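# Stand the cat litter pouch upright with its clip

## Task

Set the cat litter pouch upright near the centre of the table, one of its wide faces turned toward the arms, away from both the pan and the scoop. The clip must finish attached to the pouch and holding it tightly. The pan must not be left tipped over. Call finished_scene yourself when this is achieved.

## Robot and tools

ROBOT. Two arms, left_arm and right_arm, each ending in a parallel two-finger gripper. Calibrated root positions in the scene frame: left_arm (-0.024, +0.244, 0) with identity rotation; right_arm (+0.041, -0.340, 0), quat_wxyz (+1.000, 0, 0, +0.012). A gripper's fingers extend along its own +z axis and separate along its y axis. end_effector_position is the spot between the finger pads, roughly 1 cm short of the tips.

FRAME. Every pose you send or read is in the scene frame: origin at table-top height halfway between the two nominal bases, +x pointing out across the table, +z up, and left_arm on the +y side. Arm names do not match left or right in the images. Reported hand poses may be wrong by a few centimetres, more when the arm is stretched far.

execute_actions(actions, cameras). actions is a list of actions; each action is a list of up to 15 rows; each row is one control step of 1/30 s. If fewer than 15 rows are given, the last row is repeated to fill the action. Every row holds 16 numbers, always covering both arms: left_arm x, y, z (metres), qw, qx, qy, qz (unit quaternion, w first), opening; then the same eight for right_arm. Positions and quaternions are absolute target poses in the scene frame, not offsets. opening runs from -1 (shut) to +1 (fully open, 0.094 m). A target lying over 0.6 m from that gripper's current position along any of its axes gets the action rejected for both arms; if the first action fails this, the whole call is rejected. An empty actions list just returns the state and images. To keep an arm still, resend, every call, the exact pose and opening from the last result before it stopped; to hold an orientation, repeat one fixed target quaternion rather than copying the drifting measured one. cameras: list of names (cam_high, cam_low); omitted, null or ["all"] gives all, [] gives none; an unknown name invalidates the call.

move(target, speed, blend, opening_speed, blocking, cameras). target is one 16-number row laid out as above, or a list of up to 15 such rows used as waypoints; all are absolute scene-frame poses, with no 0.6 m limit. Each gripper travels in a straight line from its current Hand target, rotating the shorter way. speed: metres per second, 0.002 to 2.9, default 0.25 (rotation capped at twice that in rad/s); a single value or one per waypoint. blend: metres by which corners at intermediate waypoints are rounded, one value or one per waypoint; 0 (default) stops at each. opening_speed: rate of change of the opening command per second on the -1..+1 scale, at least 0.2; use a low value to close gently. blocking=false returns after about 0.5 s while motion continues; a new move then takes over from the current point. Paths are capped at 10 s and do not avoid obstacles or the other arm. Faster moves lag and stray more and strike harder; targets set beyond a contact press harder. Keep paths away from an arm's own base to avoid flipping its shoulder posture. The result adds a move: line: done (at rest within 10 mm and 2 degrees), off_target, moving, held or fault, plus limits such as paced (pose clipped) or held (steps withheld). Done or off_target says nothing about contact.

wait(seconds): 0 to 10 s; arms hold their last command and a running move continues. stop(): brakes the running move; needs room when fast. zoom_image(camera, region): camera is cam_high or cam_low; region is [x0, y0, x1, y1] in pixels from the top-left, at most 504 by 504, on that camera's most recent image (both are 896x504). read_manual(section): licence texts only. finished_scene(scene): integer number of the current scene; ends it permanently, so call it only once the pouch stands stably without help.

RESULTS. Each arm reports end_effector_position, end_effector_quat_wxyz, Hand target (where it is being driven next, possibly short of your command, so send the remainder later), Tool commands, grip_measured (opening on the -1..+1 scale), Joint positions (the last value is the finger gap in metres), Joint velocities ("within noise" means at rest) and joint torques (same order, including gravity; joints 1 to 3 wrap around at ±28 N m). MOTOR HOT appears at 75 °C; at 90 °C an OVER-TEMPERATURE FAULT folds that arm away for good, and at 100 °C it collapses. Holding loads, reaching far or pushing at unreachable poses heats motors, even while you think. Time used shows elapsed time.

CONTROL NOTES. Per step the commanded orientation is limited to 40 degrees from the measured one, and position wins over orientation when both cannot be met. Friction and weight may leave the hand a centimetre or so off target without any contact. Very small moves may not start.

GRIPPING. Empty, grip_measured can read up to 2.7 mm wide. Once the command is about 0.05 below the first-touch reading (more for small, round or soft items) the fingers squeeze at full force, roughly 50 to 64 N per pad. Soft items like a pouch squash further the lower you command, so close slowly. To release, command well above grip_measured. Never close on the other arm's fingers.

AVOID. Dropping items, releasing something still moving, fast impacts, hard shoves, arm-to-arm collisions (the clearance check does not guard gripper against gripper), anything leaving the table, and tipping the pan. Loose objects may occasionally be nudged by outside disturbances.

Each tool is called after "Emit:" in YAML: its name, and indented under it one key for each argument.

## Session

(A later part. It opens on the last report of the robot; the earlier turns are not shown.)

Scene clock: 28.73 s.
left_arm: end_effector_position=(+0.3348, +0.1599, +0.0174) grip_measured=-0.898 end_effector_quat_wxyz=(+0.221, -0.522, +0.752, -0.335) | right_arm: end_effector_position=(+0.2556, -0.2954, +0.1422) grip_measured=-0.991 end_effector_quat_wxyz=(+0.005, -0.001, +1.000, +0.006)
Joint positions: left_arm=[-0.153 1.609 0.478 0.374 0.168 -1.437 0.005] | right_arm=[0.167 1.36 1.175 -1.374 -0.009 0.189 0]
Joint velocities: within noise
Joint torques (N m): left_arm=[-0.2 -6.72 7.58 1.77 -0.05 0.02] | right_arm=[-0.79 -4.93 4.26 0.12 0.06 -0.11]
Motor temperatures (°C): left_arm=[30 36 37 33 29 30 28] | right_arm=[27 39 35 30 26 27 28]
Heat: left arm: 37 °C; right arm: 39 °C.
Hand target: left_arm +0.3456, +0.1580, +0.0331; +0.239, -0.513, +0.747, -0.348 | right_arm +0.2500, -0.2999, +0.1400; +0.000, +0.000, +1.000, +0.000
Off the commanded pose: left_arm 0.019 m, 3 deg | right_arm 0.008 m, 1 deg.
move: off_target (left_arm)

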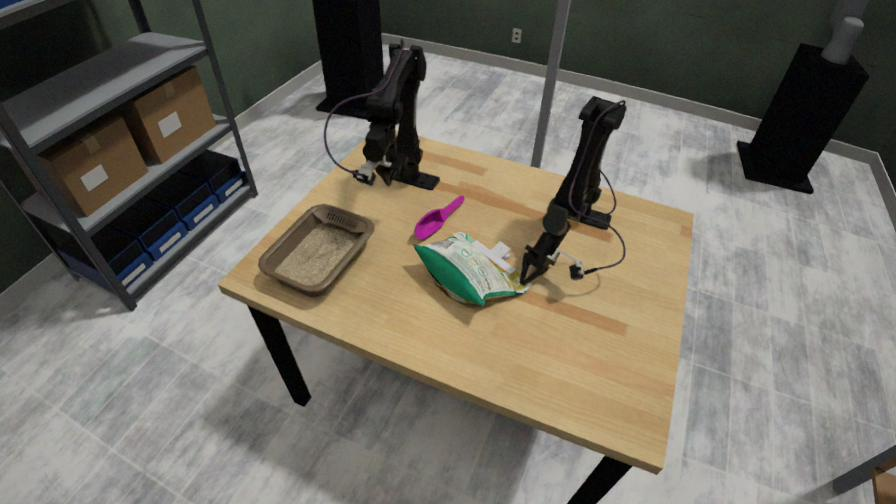

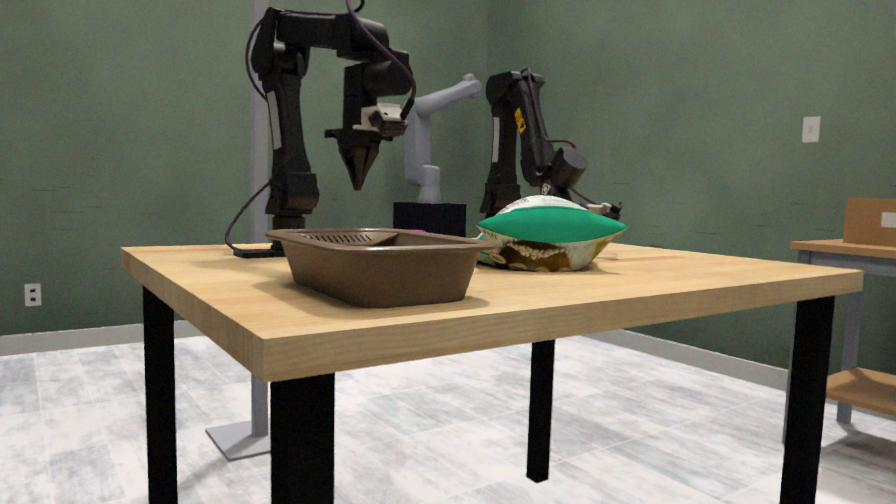

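Emit:
move:
  target:
    - [0.346,0.158,0.04,0.2393,-0.5133,0.7469,-0.3483,-1,0.25,-0.30,0.14,0,0,1,0,-1]
    - [0.355,0.154,0.07,0.2393,-0.5133,0.7469,-0.3483,-1,0.25,-0.30,0.14,0,0,1,0,-1]
  speed: 0.05
  opening_speed: 0.3

Emit:
zoom_image:
  camera: "cam_high"
  region: [410, 190, 610, 310]

Emit:
zoom_image:
  camera: "cam_low"
  region: [440, 180, 640, 290]

Scene clock: 31.27 s.
left_arm: end_effector_position=(+0.3413, +0.1588, +0.0446) grip_measured=-0.987 end_effector_quat_wxyz=(+0.218, -0.526, +0.756, -0.325) | right_arm: end_effector_position=(+0.2556, -0.2954, +0.1422) grip_measured=-0.991 end_effector_quat_wxyz=(+0.005, -0.001, +1.000, +0.006)
Joint positions: left_arm=[-0.16 1.524 0.574 0.172 0.153 -1.439 0.001] | right_arm=[0.167 1.36 1.175 -1.374 -0.009 0.189 0]
Joint velocities: within noise
Joint torques (N m): left_arm=[-0.68 -7.75 9.07 1.73 0.06 -0.02] | right_arm=[-0.94 -5.14 4.18 0.1 0.04 -0.09]
Motor temperatures (°C): left_arm=[30 37 38 33 29 30 28] | right_arm=[27 39 35 30 26 27 28]
Heat: left arm: 38 °C; right arm: 39 °C.
Hand target: left_arm +0.3543, +0.1541, +0.0700; +0.239, -0.513, +0.747, -0.348 | right_arm +0.2500, -0.2999, +0.1400; +0.000, +0.000, +1.000, +0.000
Off the commanded pose: left_arm 0.029 m, 4 deg | right_arm 0.008 m, 1 deg.
move: off_target (left_arm)

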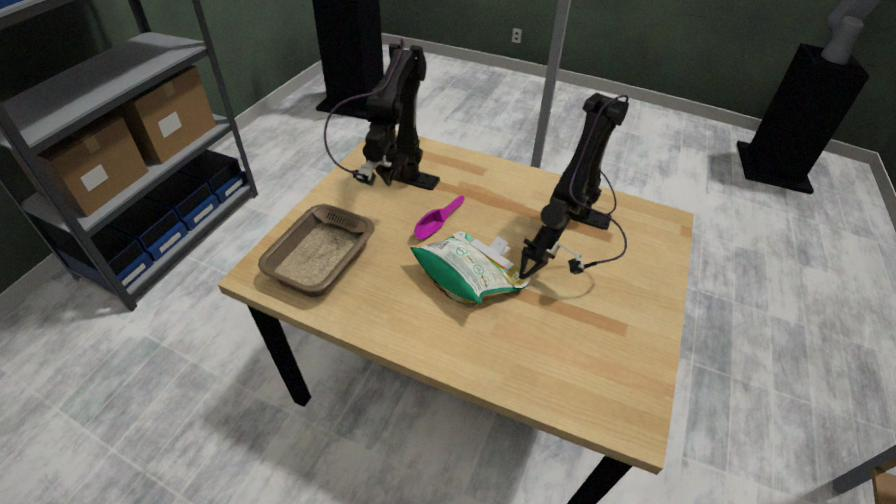

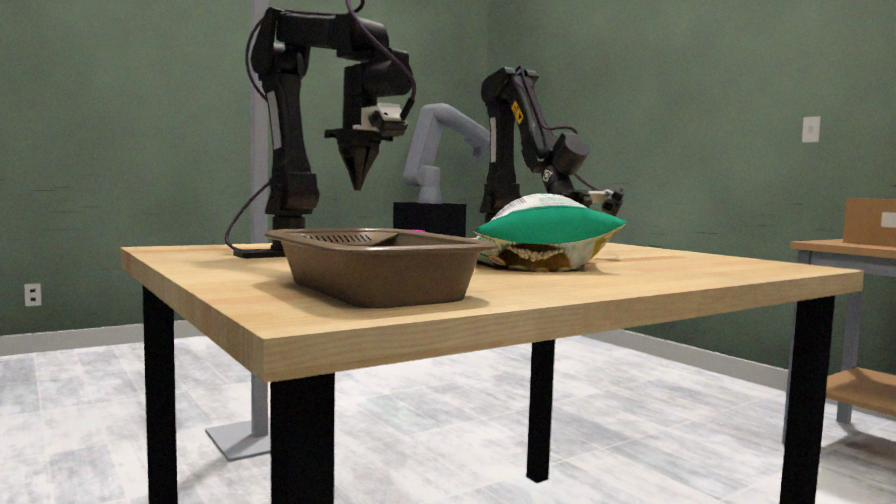

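Scaled by 2.520.

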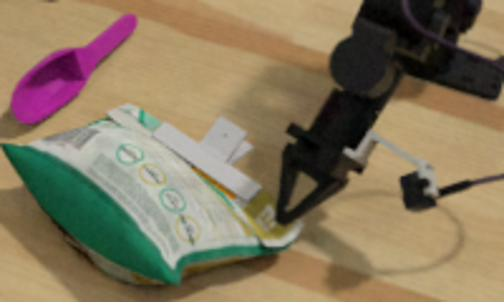

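Scaled by 2.520.

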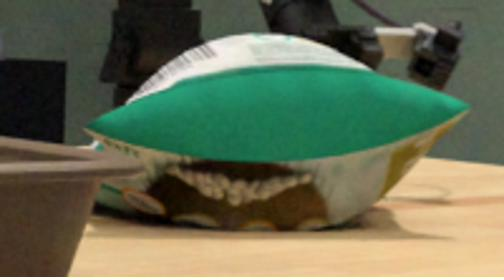

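Emit:
move:
  target:
    - [0.372,0.146,0.12,0.1466,-0.5471,0.7960,-0.2133,-1,0.25,-0.30,0.14,0,0,1,0,-1]
  speed: 0.06

Emit:
zoom_image:
  camera: "cam_high"
  region: [410, 190, 610, 310]

Emit:
zoom_image:
  camera: "cam_low"
  region: [440, 180, 640, 290]

Scene clock: 34.87 s.
left_arm: end_effector_position=(+0.3632, +0.1471, +0.1048) grip_measured=-0.987 end_effector_quat_wxyz=(+0.134, -0.550, +0.798, -0.204) | right_arm: end_effector_position=(+0.2556, -0.2954, +0.1422) grip_measured=-0.991 end_effector_quat_wxyz=(+0.005, -0.001, +1.000, +0.006)
Joint positions: left_arm=[-0.211 1.637 1.164 -0.61 0.082 -1.439 0.001] | right_arm=[0.167 1.36 1.175 -1.374 -0.009 0.189 0]
Joint velocities: within noise
Joint torques (N m): left_arm=[-0.1 -7.04 10.77 1.13 -0.01 0.07] | right_arm=[-0.73 -5.04 4.33 0.11 0.04 -0.12]
Motor temperatures (°C): left_arm=[30 37 39 33 29 30 28] | right_arm=[27 39 35 30 26 27 28]
Heat: left arm: 39 °C; right arm: 39 °C.
Hand target: left_arm +0.3716, +0.1462, +0.1201; +0.147, -0.547, +0.796, -0.214 | right_arm +0.2501, -0.2998, +0.1400; +0.000, +0.000, +1.000, +0.000
Off the commanded pose: left_arm 0.018 m, 2 deg | right_arm 0.008 m, 1 deg.
move: off_target (left_arm)

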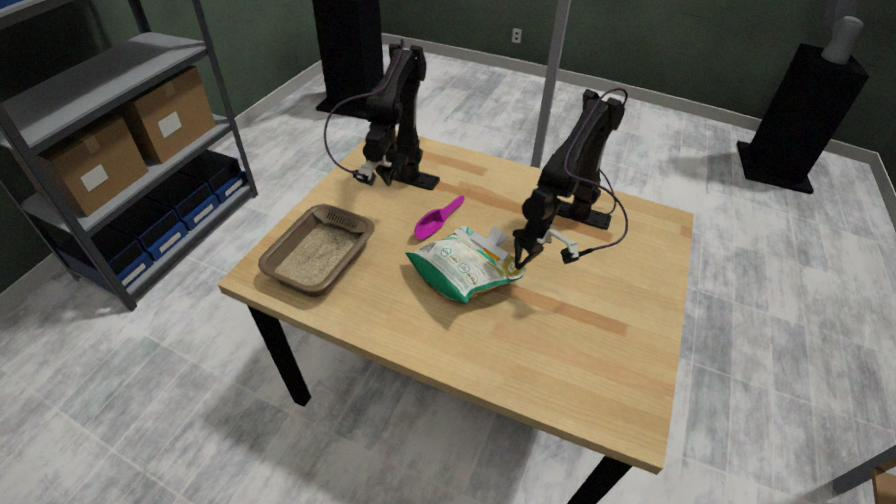

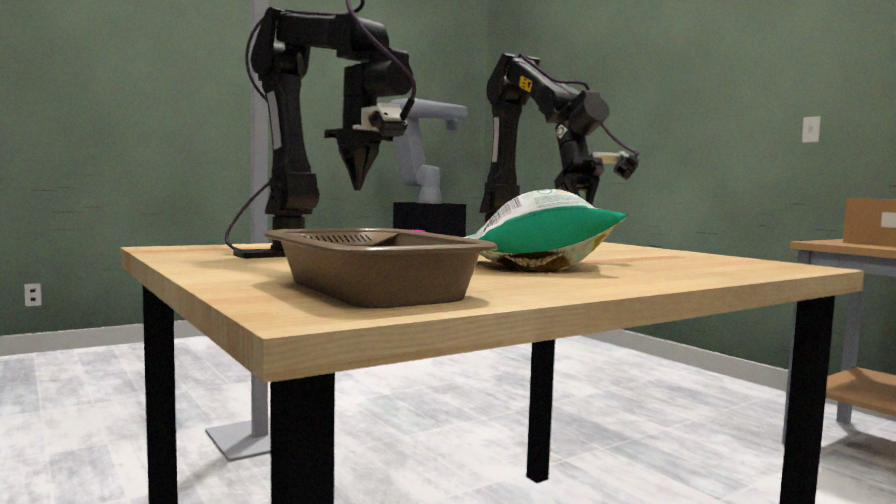

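Scaled by 2.520.

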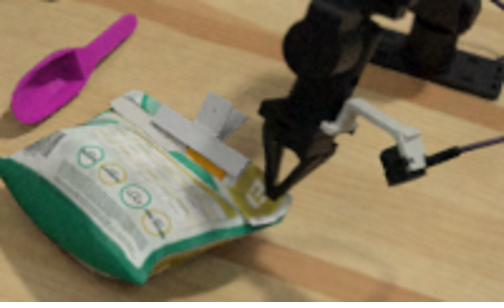

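Scaled by 2.520.

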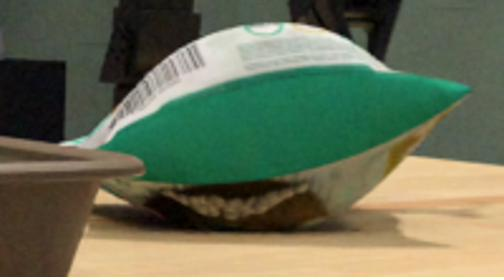

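Emit:
move:
  target:
    - [0.352,0.156,0.045,0.2393,-0.5133,0.7469,-0.3483,-1,0.25,-0.30,0.14,0,0,1,0,-1]
    - [0.345,0.158,0.022,0.2393,-0.5133,0.7469,-0.3483,-1,0.25,-0.30,0.14,0,0,1,0,-1]
    - [0.345,0.158,0.026,0.2393,-0.5133,0.7469,-0.3483,-0.4,0.25,-0.30,0.14,0,0,1,0,-1]
  speed: 0.08
  opening_speed: 0.6

Emit:
zoom_image:
  camera: "cam_high"
  region: [410, 190, 610, 310]

Scene clock: 39.97 s.
left_arm: end_effector_position=(+0.3474, +0.1604, +0.0290) grip_measured=-0.401 end_effector_quat_wxyz=(+0.243, -0.517, +0.745, -0.346) | right_arm: end_effector_position=(+0.2555, -0.2954, +0.1422) grip_measured=-0.991 end_effector_quat_wxyz=(+0.004, -0.001, +1.000, +0.006)
Joint positions: left_arm=[-0.154 1.61 0.498 0.404 0.151 -1.437 0.028] | right_arm=[0.167 1.36 1.175 -1.375 -0.009 0.189 0]
Joint velocities: within noise
Joint torques (N m): left_arm=[-0.25 -4.53 5.01 1.94 0.17 0.01] | right_arm=[-0.81 -5.08 4.38 0.13 0.03 -0.11]
Motor temperatures (°C): left_arm=[30 37 39 34 29 30 28] | right_arm=[27 39 35 30 26 27 28]
Heat: left arm: 39 °C; right arm: 39 °C.
Hand target: left_arm +0.3450, +0.1580, +0.0260; +0.239, -0.513, +0.747, -0.348 | right_arm +0.2500, -0.2999, +0.1400; +0.000, +0.000, +1.000, +0.000
Off the commanded pose: left_arm 0.005 m, 1 deg | right_arm 0.007 m, 1 deg.
move: done

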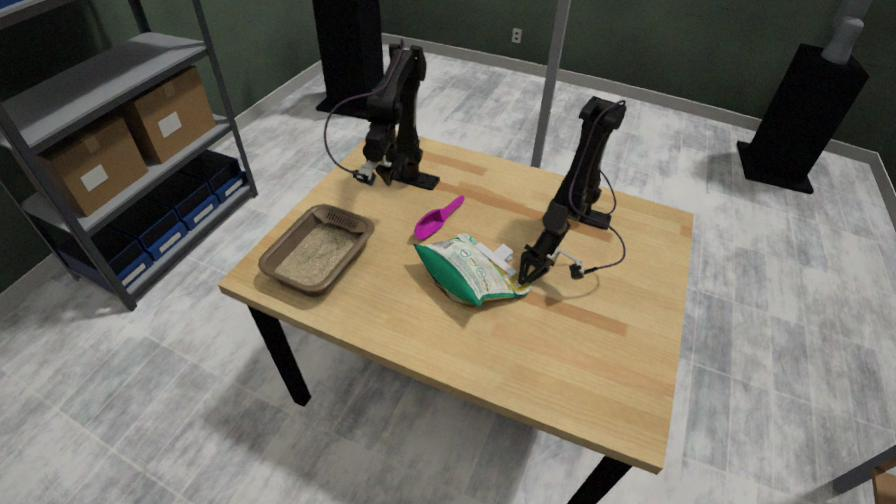

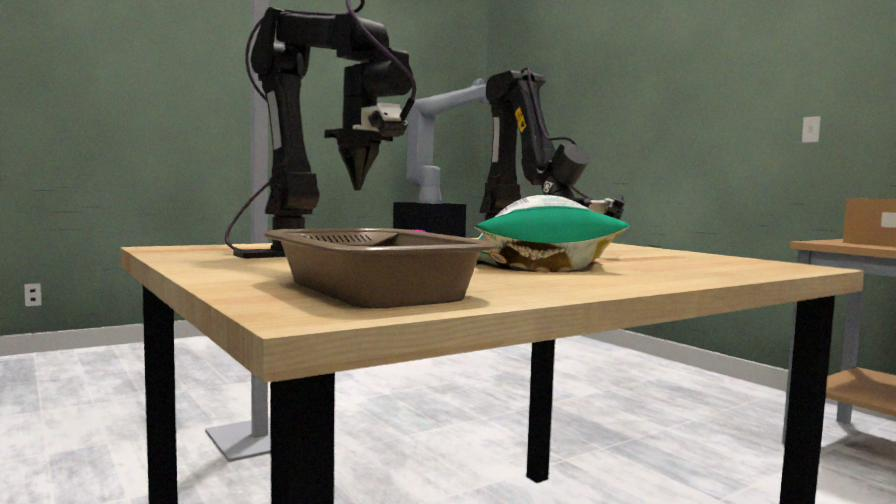

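Scaled by 2.520.

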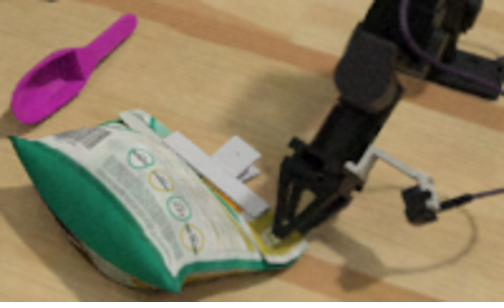

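Emit:
move:
  target:
    - [0.305,0.175,0.06,0.2393,-0.5133,0.7469,-0.3483,-0.15,0.25,-0.30,0.14,0,0,1,0,-1]
    - [0.262,0.125,0.07,0.2393,-0.5133,0.7469,-0.3483,-0.15,0.25,-0.30,0.14,0,0,1,0,-1]
  speed: 0.1

Emit:
zoom_image:
  camera: "cam_high"
  region: [450, 210, 550, 300]

Scene clock: 42.30 s.
left_arm: end_effector_position=(+0.2673, +0.1221, +0.0739) grip_measured=-0.151 end_effector_quat_wxyz=(+0.239, -0.512, +0.744, -0.357) | right_arm: end_effector_position=(+0.2555, -0.2954, +0.1422) grip_measured=-0.991 end_effector_quat_wxyz=(+0.004, -0.001, +1.000, +0.006)
Joint positions: left_arm=[-0.416 1.116 0.356 0.077 -0.028 -1.607 0.04] | right_arm=[0.167 1.36 1.175 -1.375 -0.009 0.189 0]
Joint velocities: within noise
Joint torques (N m): left_arm=[-0.46 -3.25 5.94 1.59 -0.2 0.05] | right_arm=[-0.54 -5.08 4.21 0.15 0.07 -0.06]
Motor temperatures (°C): left_arm=[30 36 38 34 29 30 28] | right_arm=[27 39 35 30 26 27 28]
Heat: left arm: 38 °C; right arm: 39 °C.
Hand target: left_arm +0.2622, +0.1249, +0.0698; +0.239, -0.513, +0.747, -0.348 | right_arm +0.2500, -0.2999, +0.1400; +0.000, +0.000, +1.000, +0.000
Off the commanded pose: left_arm 0.007 m, 1 deg | right_arm 0.007 m, 1 deg.
move: done

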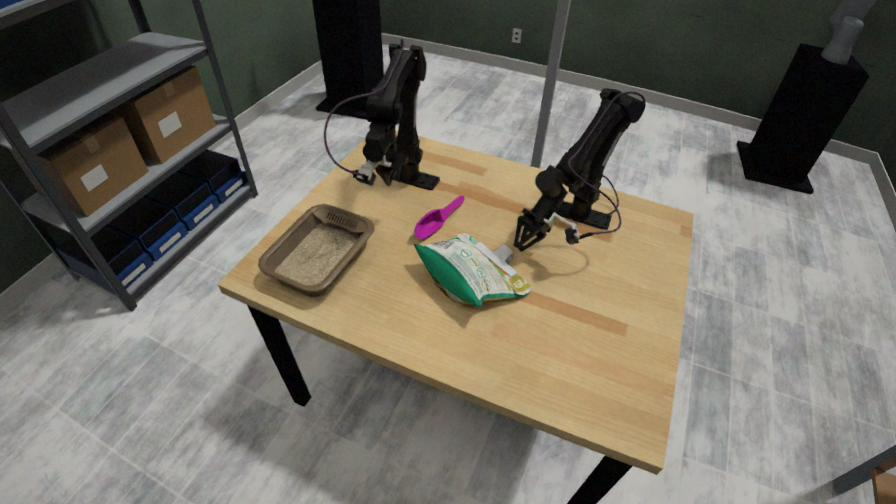

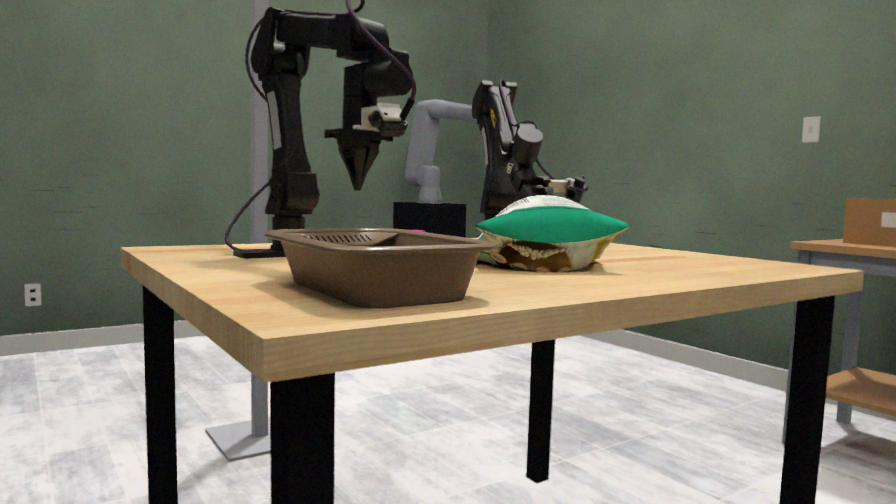

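Scaled by 5.040.

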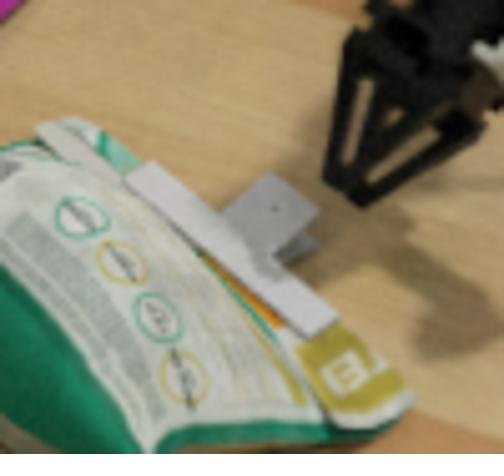

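Emit:
move:
  target:
    - [0.256,0.130,0.033,0.2393,-0.5133,0.7469,-0.3483,-0.15,0.25,-0.30,0.14,0,0,1,0,-1]
    - [0.285,0.118,0.031,0.2393,-0.5133,0.7469,-0.3483,-0.15,0.25,-0.30,0.14,0,0,1,0,-1]
  speed: 0.08

Emit:
zoom_image:
  camera: "cam_high"
  region: [450, 210, 550, 300]

Scene clock: 44.03 s.
left_arm: end_effector_position=(+0.2769, +0.1189, +0.0254) grip_measured=-0.151 end_effector_quat_wxyz=(+0.231, -0.517, +0.749, -0.344) | right_arm: end_effector_position=(+0.2555, -0.2954, +0.1422) grip_measured=-0.991 end_effector_quat_wxyz=(+0.004, -0.001, +1.000, +0.006)
Joint positions: left_arm=[-0.413 1.389 0.298 0.374 -0.029 -1.607 0.04] | right_arm=[0.167 1.36 1.175 -1.375 -0.009 0.189 0]
Joint velocities: within noise
Joint torques (N m): left_arm=[0.55 -2.7 7.6 1.83 -0.05 0.14] | right_arm=[-0.8 -5.05 4.45 0.14 0.06 -0.07]
Motor temperatures (°C): left_arm=[30 36 38 34 29 30 28] | right_arm=[27 39 35 29 26 27 28]
Heat: left arm: 38 °C; right arm: 39 °C.
Hand target: left_arm +0.2847, +0.1182, +0.0312; +0.239, -0.513, +0.747, -0.348 | right_arm +0.2501, -0.2999, +0.1400; +0.000, +0.000, +1.000, +0.000
Off the commanded pose: left_arm 0.010 m, 1 deg | right_arm 0.007 m, 1 deg.
move: done

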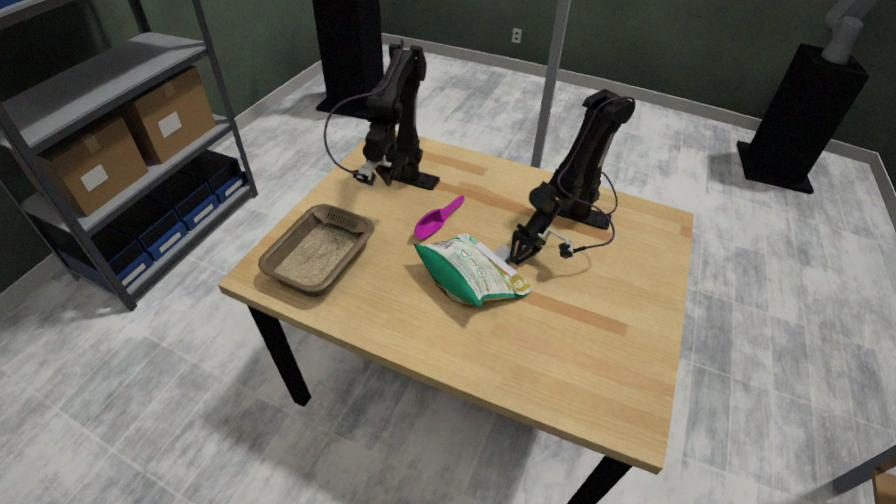

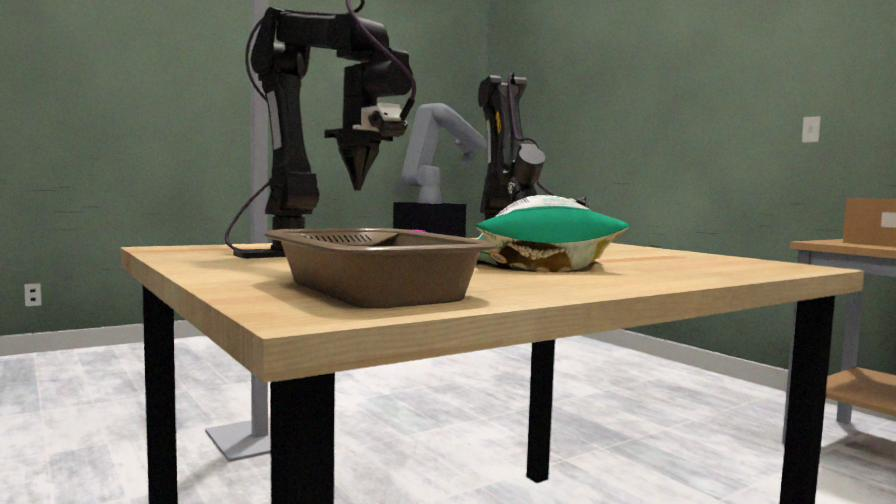

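Scaled by 5.040.

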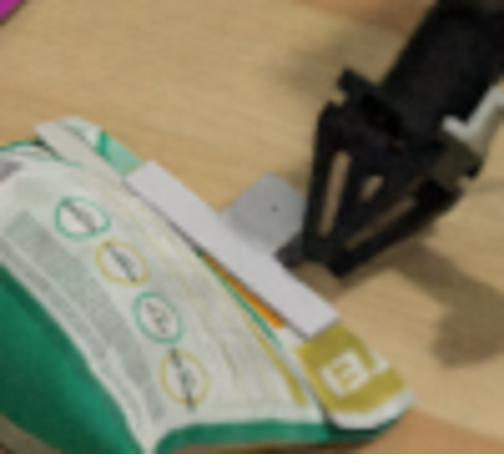

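Emit:
move:
  target:
    - [0.284,0.122,0.036,0.2393,-0.5133,0.7469,-0.3483,-0.15,0.25,-0.30,0.14,0,0,1,0,-1]
    - [0.306,0.116,0.036,0.2393,-0.5133,0.7469,-0.3483,-0.15,0.25,-0.30,0.14,0,0,1,0,-1]
  speed: 0.06

Emit:
zoom_image:
  camera: "cam_high"
  region: [470, 230, 550, 300]

Scene clock: 45.07 s.
left_arm: end_effector_position=(+0.2987, +0.1172, +0.0312) grip_measured=-0.151 end_effector_quat_wxyz=(+0.234, -0.518, +0.747, -0.345) | right_arm: end_effector_position=(+0.2555, -0.2954, +0.1422) grip_measured=-0.991 end_effector_quat_wxyz=(+0.004, -0.001, +1.000, +0.006)
Joint positions: left_arm=[-0.383 1.455 0.379 0.365 -0.011 -1.59 0.04] | right_arm=[0.167 1.36 1.175 -1.375 -0.009 0.189 0]
Joint velocities: within noise
Joint torques (N m): left_arm=[0.5 -3.44 7.69 1.76 0.05 0.1] | right_arm=[-0.69 -5.07 4.36 0.15 0.04 -0.05]
Motor temperatures (°C): left_arm=[30 36 38 34 29 30 28] | right_arm=[27 39 35 29 26 27 28]
Heat: left arm: 38 °C; right arm: 39 °C.
Hand target: left_arm +0.3057, +0.1162, +0.0361; +0.239, -0.513, +0.747, -0.348 | right_arm +0.2501, -0.2999, +0.1400; +0.000, +0.000, +1.000, +0.000
Off the commanded pose: left_arm 0.009 m, 1 deg | right_arm 0.007 m, 1 deg.
move: done

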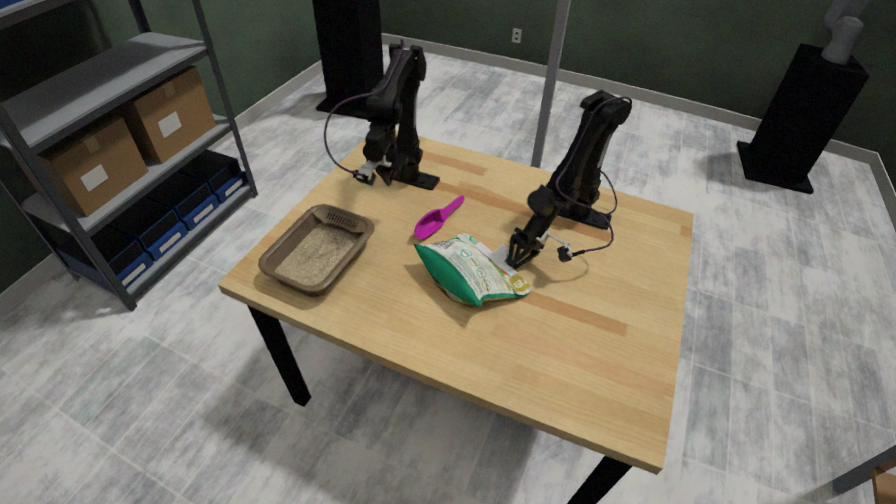

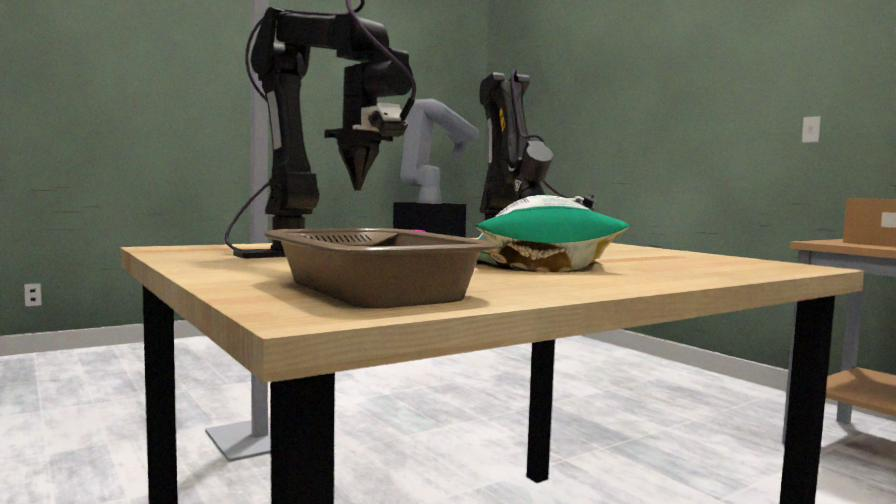

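Scaled by 6.300.

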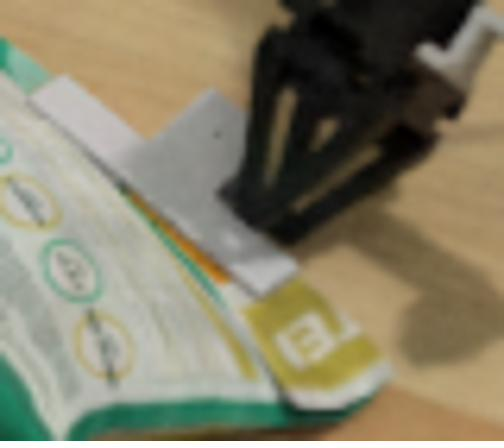

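Emit:
move:
  target:
    - [0.324,0.115,0.036,0.2393,-0.5133,0.7469,-0.3483,-0.15,0.25,-0.30,0.14,0,0,1,0,-1]
  speed: 0.06

Emit:
zoom_image:
  camera: "cam_high"
  region: [470, 230, 550, 300]

Scene clock: 45.93 s.
left_arm: end_effector_position=(+0.3123, +0.1168, +0.0281) grip_measured=-0.151 end_effector_quat_wxyz=(+0.229, -0.519, +0.750, -0.341) | right_arm: end_effector_position=(+0.2555, -0.2954, +0.1422) grip_measured=-0.991 end_effector_quat_wxyz=(+0.004, -0.001, +1.000, +0.006)
Joint positions: left_arm=[-0.36 1.521 0.432 0.365 0.01 -1.574 0.04] | right_arm=[0.167 1.36 1.175 -1.375 -0.009 0.189 0]
Joint velocities: within noise
Joint torques (N m): left_arm=[0.69 -3.45 8.42 1.82 0 0.11] | right_arm=[-0.73 -4.94 4.41 0.12 0.09 -0.14]
Motor temperatures (°C): left_arm=[30 36 38 34 29 30 28] | right_arm=[27 39 35 29 26 27 28]
Heat: left arm: 38 °C; right arm: 39 °C.
Hand target: left_arm +0.3234, +0.1152, +0.0362; +0.239, -0.513, +0.747, -0.348 | right_arm +0.2501, -0.2999, +0.1400; +0.000, +0.000, +1.000, +0.000
Off the commanded pose: left_arm 0.014 m, 2 deg | right_arm 0.007 m, 1 deg.
move: off_target (left_arm)

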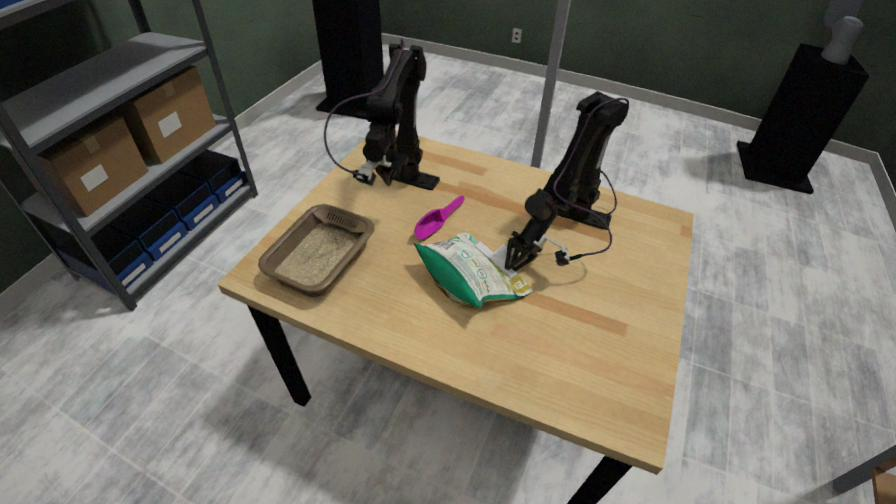

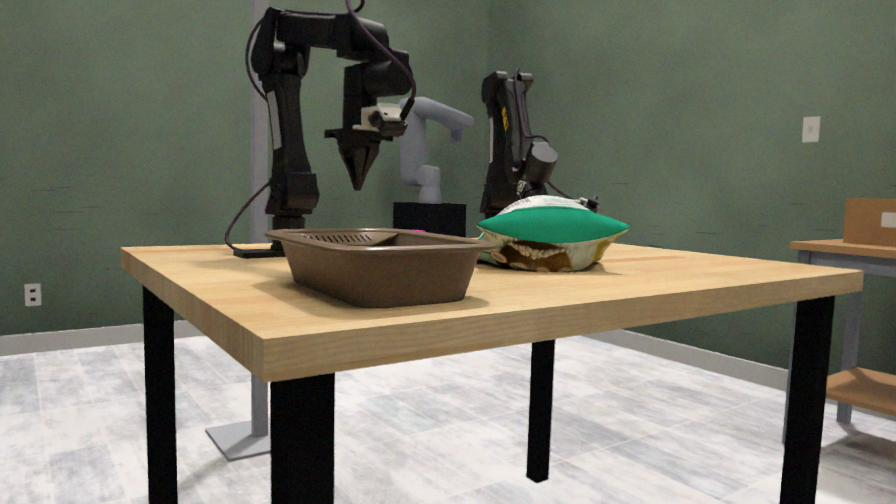

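Scaled by 6.300.

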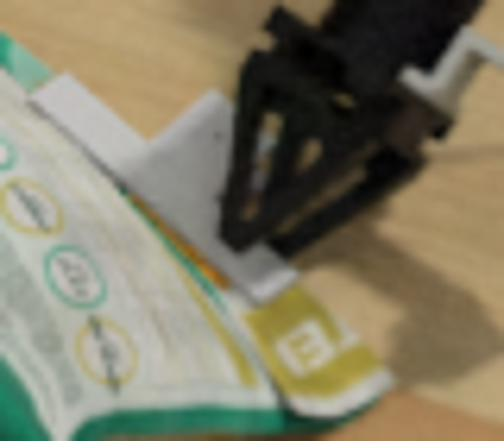

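Emit:
move:
  target:
    - [0.324,0.115,0.036,0.2393,-0.5133,0.7469,-0.3483,-0.6,0.25,-0.30,0.14,0,0,1,0,-1]
  opening_speed: 0.4

Emit:
zoom_image:
  camera: "cam_high"
  region: [470, 230, 550, 300]

Emit:
move:
  target:
    - [0.324,0.115,0.036,0.2393,-0.5133,0.7469,-0.3483,-0.9,0.25,-0.30,0.14,0,0,1,0,-1]
  opening_speed: 0.3

Emit:
zoom_image:
  camera: "cam_high"
  region: [470, 230, 550, 300]

Scene clock: 47.43 s.
left_arm: end_effector_position=(+0.3075, +0.1185, +0.0225) grip_measured=-0.598 end_effector_quat_wxyz=(+0.222, -0.521, +0.755, -0.329) | right_arm: end_effector_position=(+0.2554, -0.2954, +0.1422) grip_measured=-0.991 end_effector_quat_wxyz=(+0.004, -0.001, +1.000, +0.005)
Joint positions: left_arm=[-0.36 1.521 0.432 0.335 0.01 -1.572 0.019] | right_arm=[0.167 1.36 1.175 -1.375 -0.009 0.189 0]
Joint velocities: within noise
Joint torques (N m): left_arm=[0.53 -3.89 8.32 2.15 0 0.14] | right_arm=[-1.02 -4.9 4.21 0.08 0.06 -0.06]
Motor temperatures (°C): left_arm=[30 35 38 34 29 30 28] | right_arm=[27 39 34 29 26 27 28]
Heat: left arm: 38 °C; right arm: 39 °C.
Hand target: left_arm +0.3229, +0.1154, +0.0365; +0.239, -0.513, +0.747, -0.348 | right_arm +0.2500, -0.2999, +0.1400; +0.000, +0.000, +1.000, +0.000
Off the commanded pose: left_arm 0.022 m, 3 deg | right_arm 0.007 m, 1 deg.
move: off_target (left_arm)

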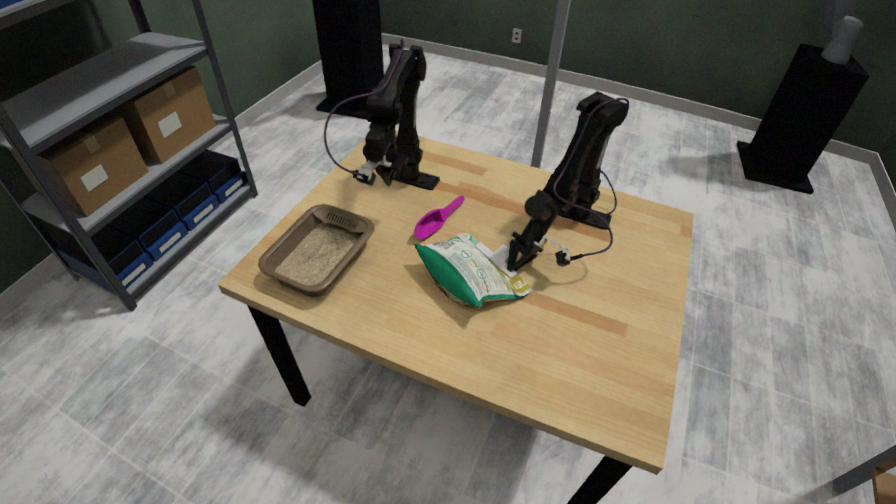

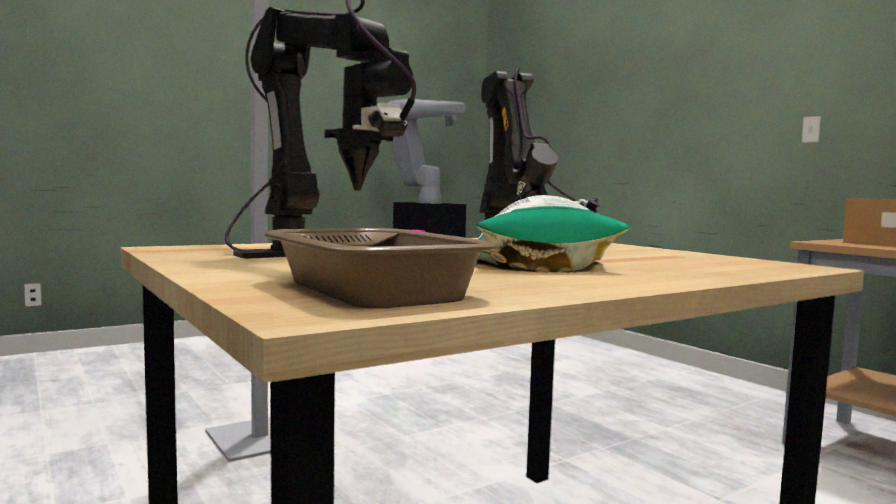

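Scaled by 6.300.

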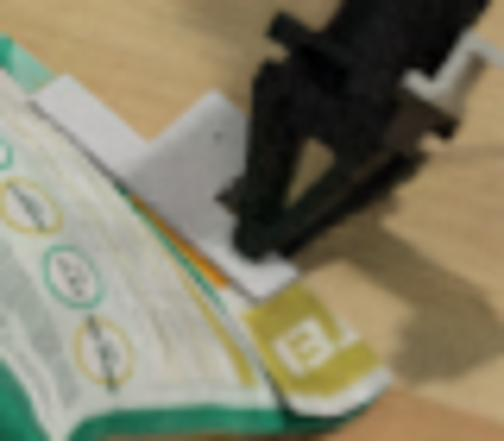

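Scene clock: 49.13 s.
left_arm: end_effector_position=(+0.3068, +0.1186, +0.0218) grip_measured=-0.899 end_effector_quat_wxyz=(+0.221, -0.519, +0.758, -0.327) | right_arm: end_effector_position=(+0.2554, -0.2954, +0.1422) grip_measured=-0.991 end_effector_quat_wxyz=(+0.004, -0.001, +1.000, +0.005)
Joint positions: left_arm=[-0.36 1.521 0.432 0.331 0.012 -1.566 0.005] | right_arm=[0.167 1.36 1.175 -1.375 -0.009 0.189 0]
Joint velocities: left_arm=[-0.022 0.012 0.017 0.022 0.022 -0.081 -0.005] | right_arm=[within noise]
Joint torques (N m): left_arm=[0.57 -3.74 8.13 2.11 -0.06 0.04] | right_arm=[-0.79 -5.08 4.46 0.11 0.03 -0.1]
Motor temperatures (°C): left_arm=[30 35 39 35 29 30 28] | right_arm=[27 39 34 29 26 27 28]
Heat: left arm: 39 °C; right arm: 39 °C.
Hand target: left_arm +0.3228, +0.1154, +0.0366; +0.239, -0.513, +0.747, -0.348 | right_arm +0.2500, -0.2999, +0.1400; +0.000, +0.000, +1.000, +0.000
Off the commanded pose: left_arm 0.023 m, 3 deg | right_arm 0.007 m, 1 deg.
move: off_target (left_arm)

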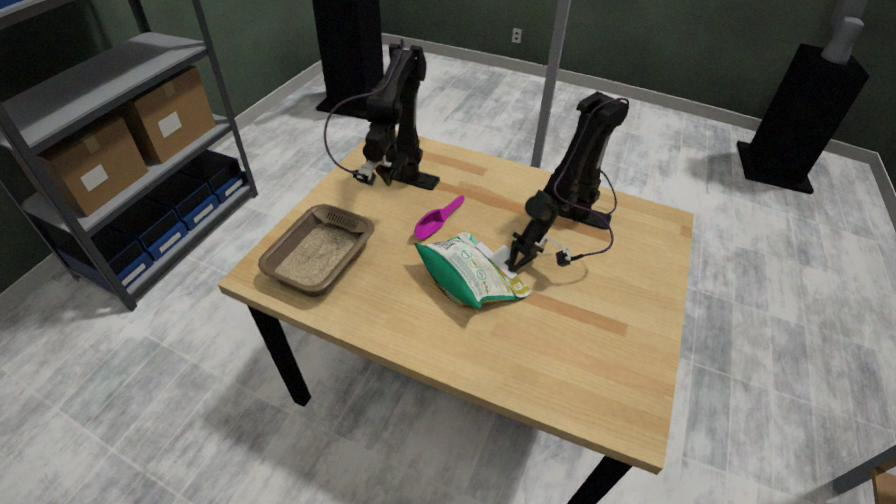

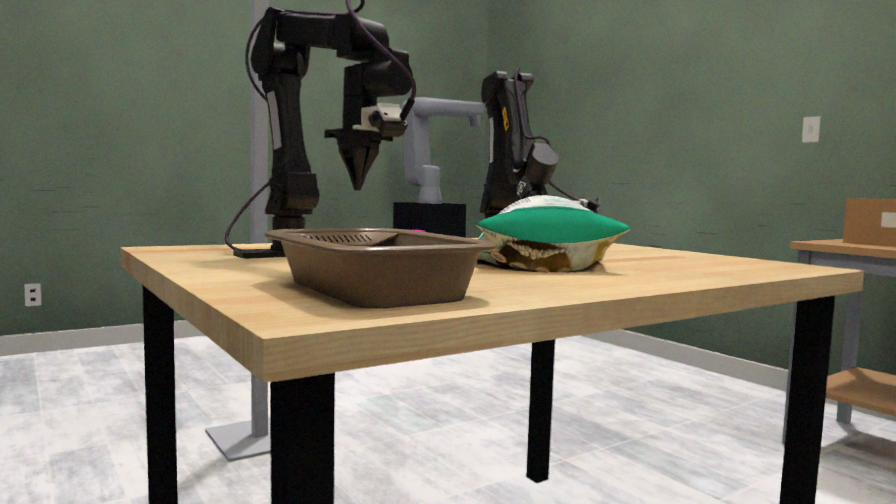

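Scaled by 6.300.

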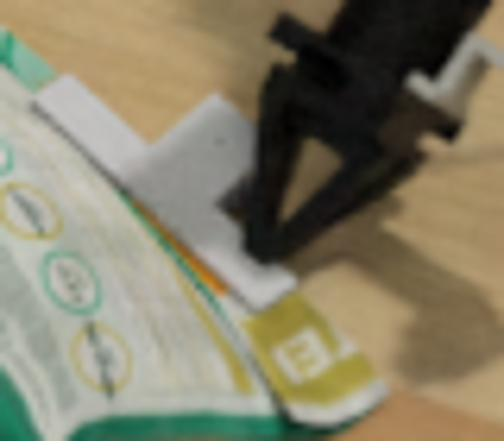

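Emit:
move:
  target:
    - [0.322,0.115,0.036,0.2393,-0.5133,0.7469,-0.3483,-0.2,0.25,-0.30,0.14,0,0,1,0,-1]
    - [0.285,0.131,0.040,0.3043,-0.4777,0.6950,-0.4428,-0.2,0.25,-0.30,0.14,0,0,1,0,-1]
  speed: 0.1

Emit:
zoom_image:
  camera: "cam_high"
  region: [470, 230, 550, 300]

Scene clock: 52.27 s.
left_arm: end_effector_position=(+0.2877, +0.1285, +0.0446) grip_measured=-0.201 end_effector_quat_wxyz=(+0.306, -0.477, +0.692, -0.448) | right_arm: end_effector_position=(+0.2554, -0.2954, +0.1422) grip_measured=-0.991 end_effector_quat_wxyz=(+0.004, -0.001, +1.000, +0.005)
Joint positions: left_arm=[-0.348 1.555 0.109 1.022 0.018 -1.566 0.038] | right_arm=[0.167 1.36 1.175 -1.375 -0.009 0.189 0]
Joint velocities: within noise
Joint torques (N m): left_arm=[0.43 -2.54 3.51 2.1 0.05 0.08] | right_arm=[-0.66 -4.92 4.55 0.13 0.05 -0.09]
Motor temperatures (°C): left_arm=[30 35 38 35 29 30 28] | right_arm=[27 39 34 29 26 27 28]
Heat: left arm: 38 °C; right arm: 39 °C.
Hand target: left_arm +0.2849, +0.1309, +0.0401; +0.304, -0.478, +0.695, -0.443 | right_arm +0.2500, -0.2999, +0.1400; +0.000, +0.000, +1.000, +0.000
Off the commanded pose: left_arm 0.006 m, 1 deg | right_arm 0.007 m, 1 deg.
move: done

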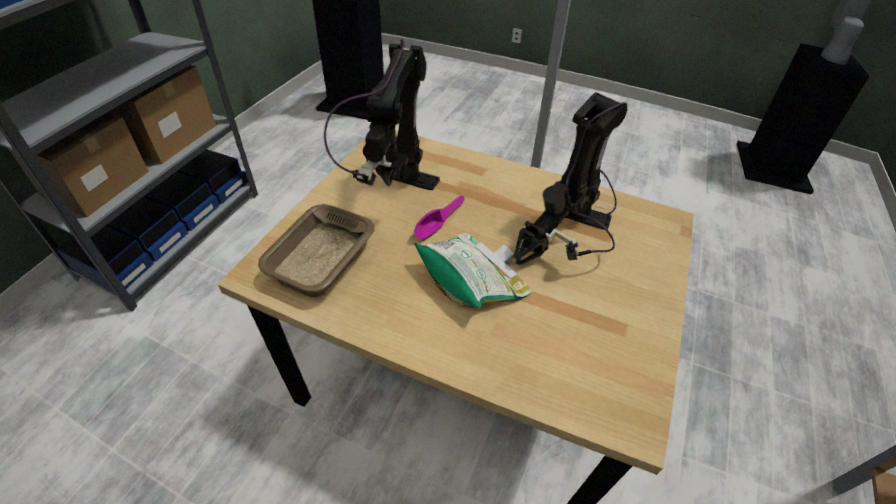

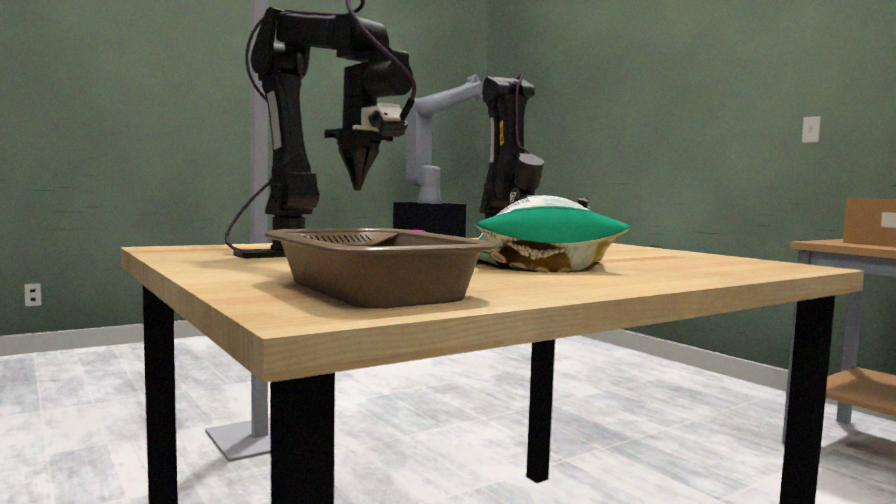

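Scaled by 6.300.

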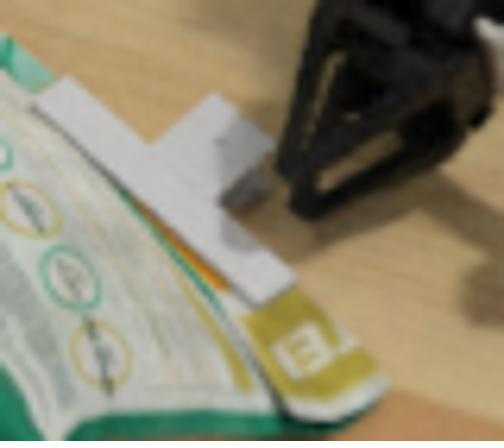

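Emit:
move:
  target:
    - [0.281,0.132,0.024,0.3043,-0.4777,0.6950,-0.4428,-0.4,0.25,-0.30,0.14,0,0,1,0,-1]
    - [0.300,0.127,0.024,0.3043,-0.4777,0.6950,-0.4428,-0.4,0.25,-0.30,0.14,0,0,1,0,-1]
  speed: 0.08

Emit:
zoom_image:
  camera: "cam_high"
  region: [470, 230, 550, 300]

Scene clock: 53.37 s.
left_arm: end_effector_position=(+0.2968, +0.1268, +0.0241) grip_measured=-0.399 end_effector_quat_wxyz=(+0.302, -0.480, +0.694, -0.443) | right_arm: end_effector_position=(+0.2554, -0.2954, +0.1422) grip_measured=-0.991 end_effector_quat_wxyz=(+0.004, -0.001, +1.000, +0.005)
Joint positions: left_arm=[-0.341 1.762 0.136 1.186 0.024 -1.567 0.028] | right_arm=[0.167 1.36 1.175 -1.375 -0.009 0.189 0]
Joint velocities: within noise
Joint torques (N m): left_arm=[0.44 -3.08 4.05 2 0.04 0.11] | right_arm=[-0.83 -4.88 4.33 0.08 0.06 -0.03]
Motor temperatures (°C): left_arm=[30 35 38 35 29 30 28] | right_arm=[27 39 34 29 26 27 28]
Heat: left arm: 38 °C; right arm: 39 °C.
Hand target: left_arm +0.3000, +0.1270, +0.0240; +0.304, -0.478, +0.695, -0.443 | right_arm +0.2500, -0.2999, +0.1400; +0.000, +0.000, +1.000, +0.000
Off the commanded pose: left_arm 0.003 m, 0 deg | right_arm 0.007 m, 1 deg.
move: done

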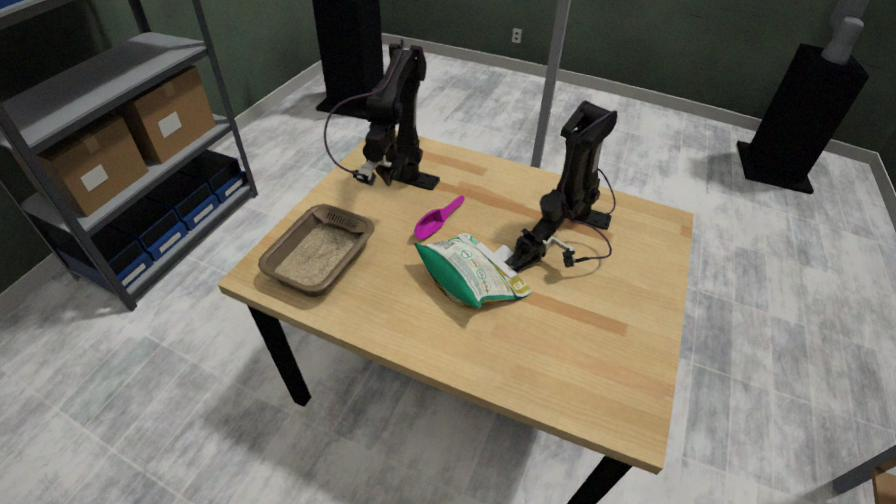

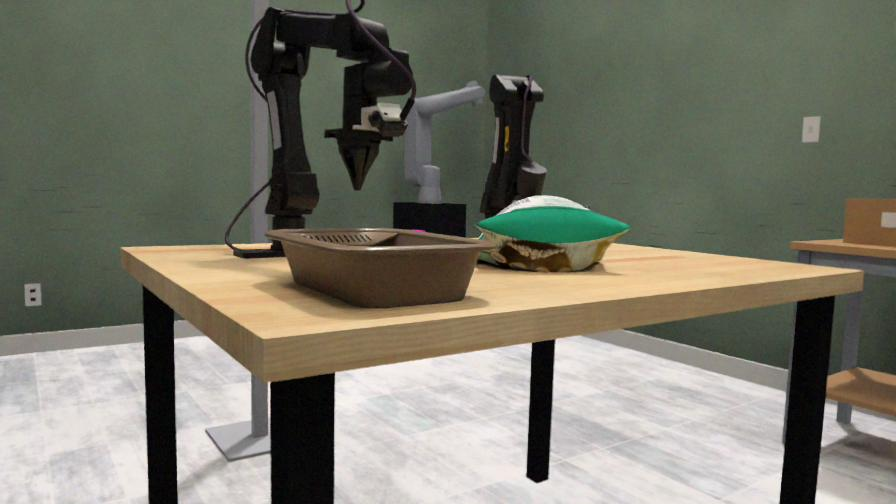

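Scaled by 6.300.

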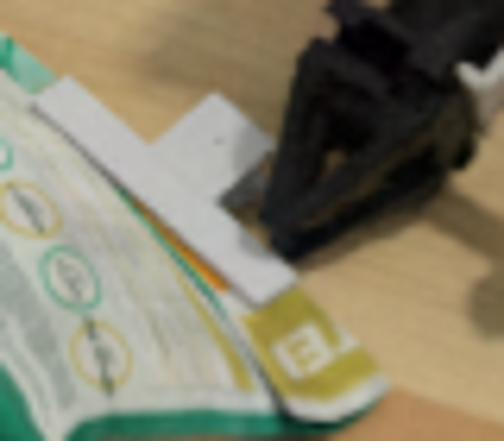

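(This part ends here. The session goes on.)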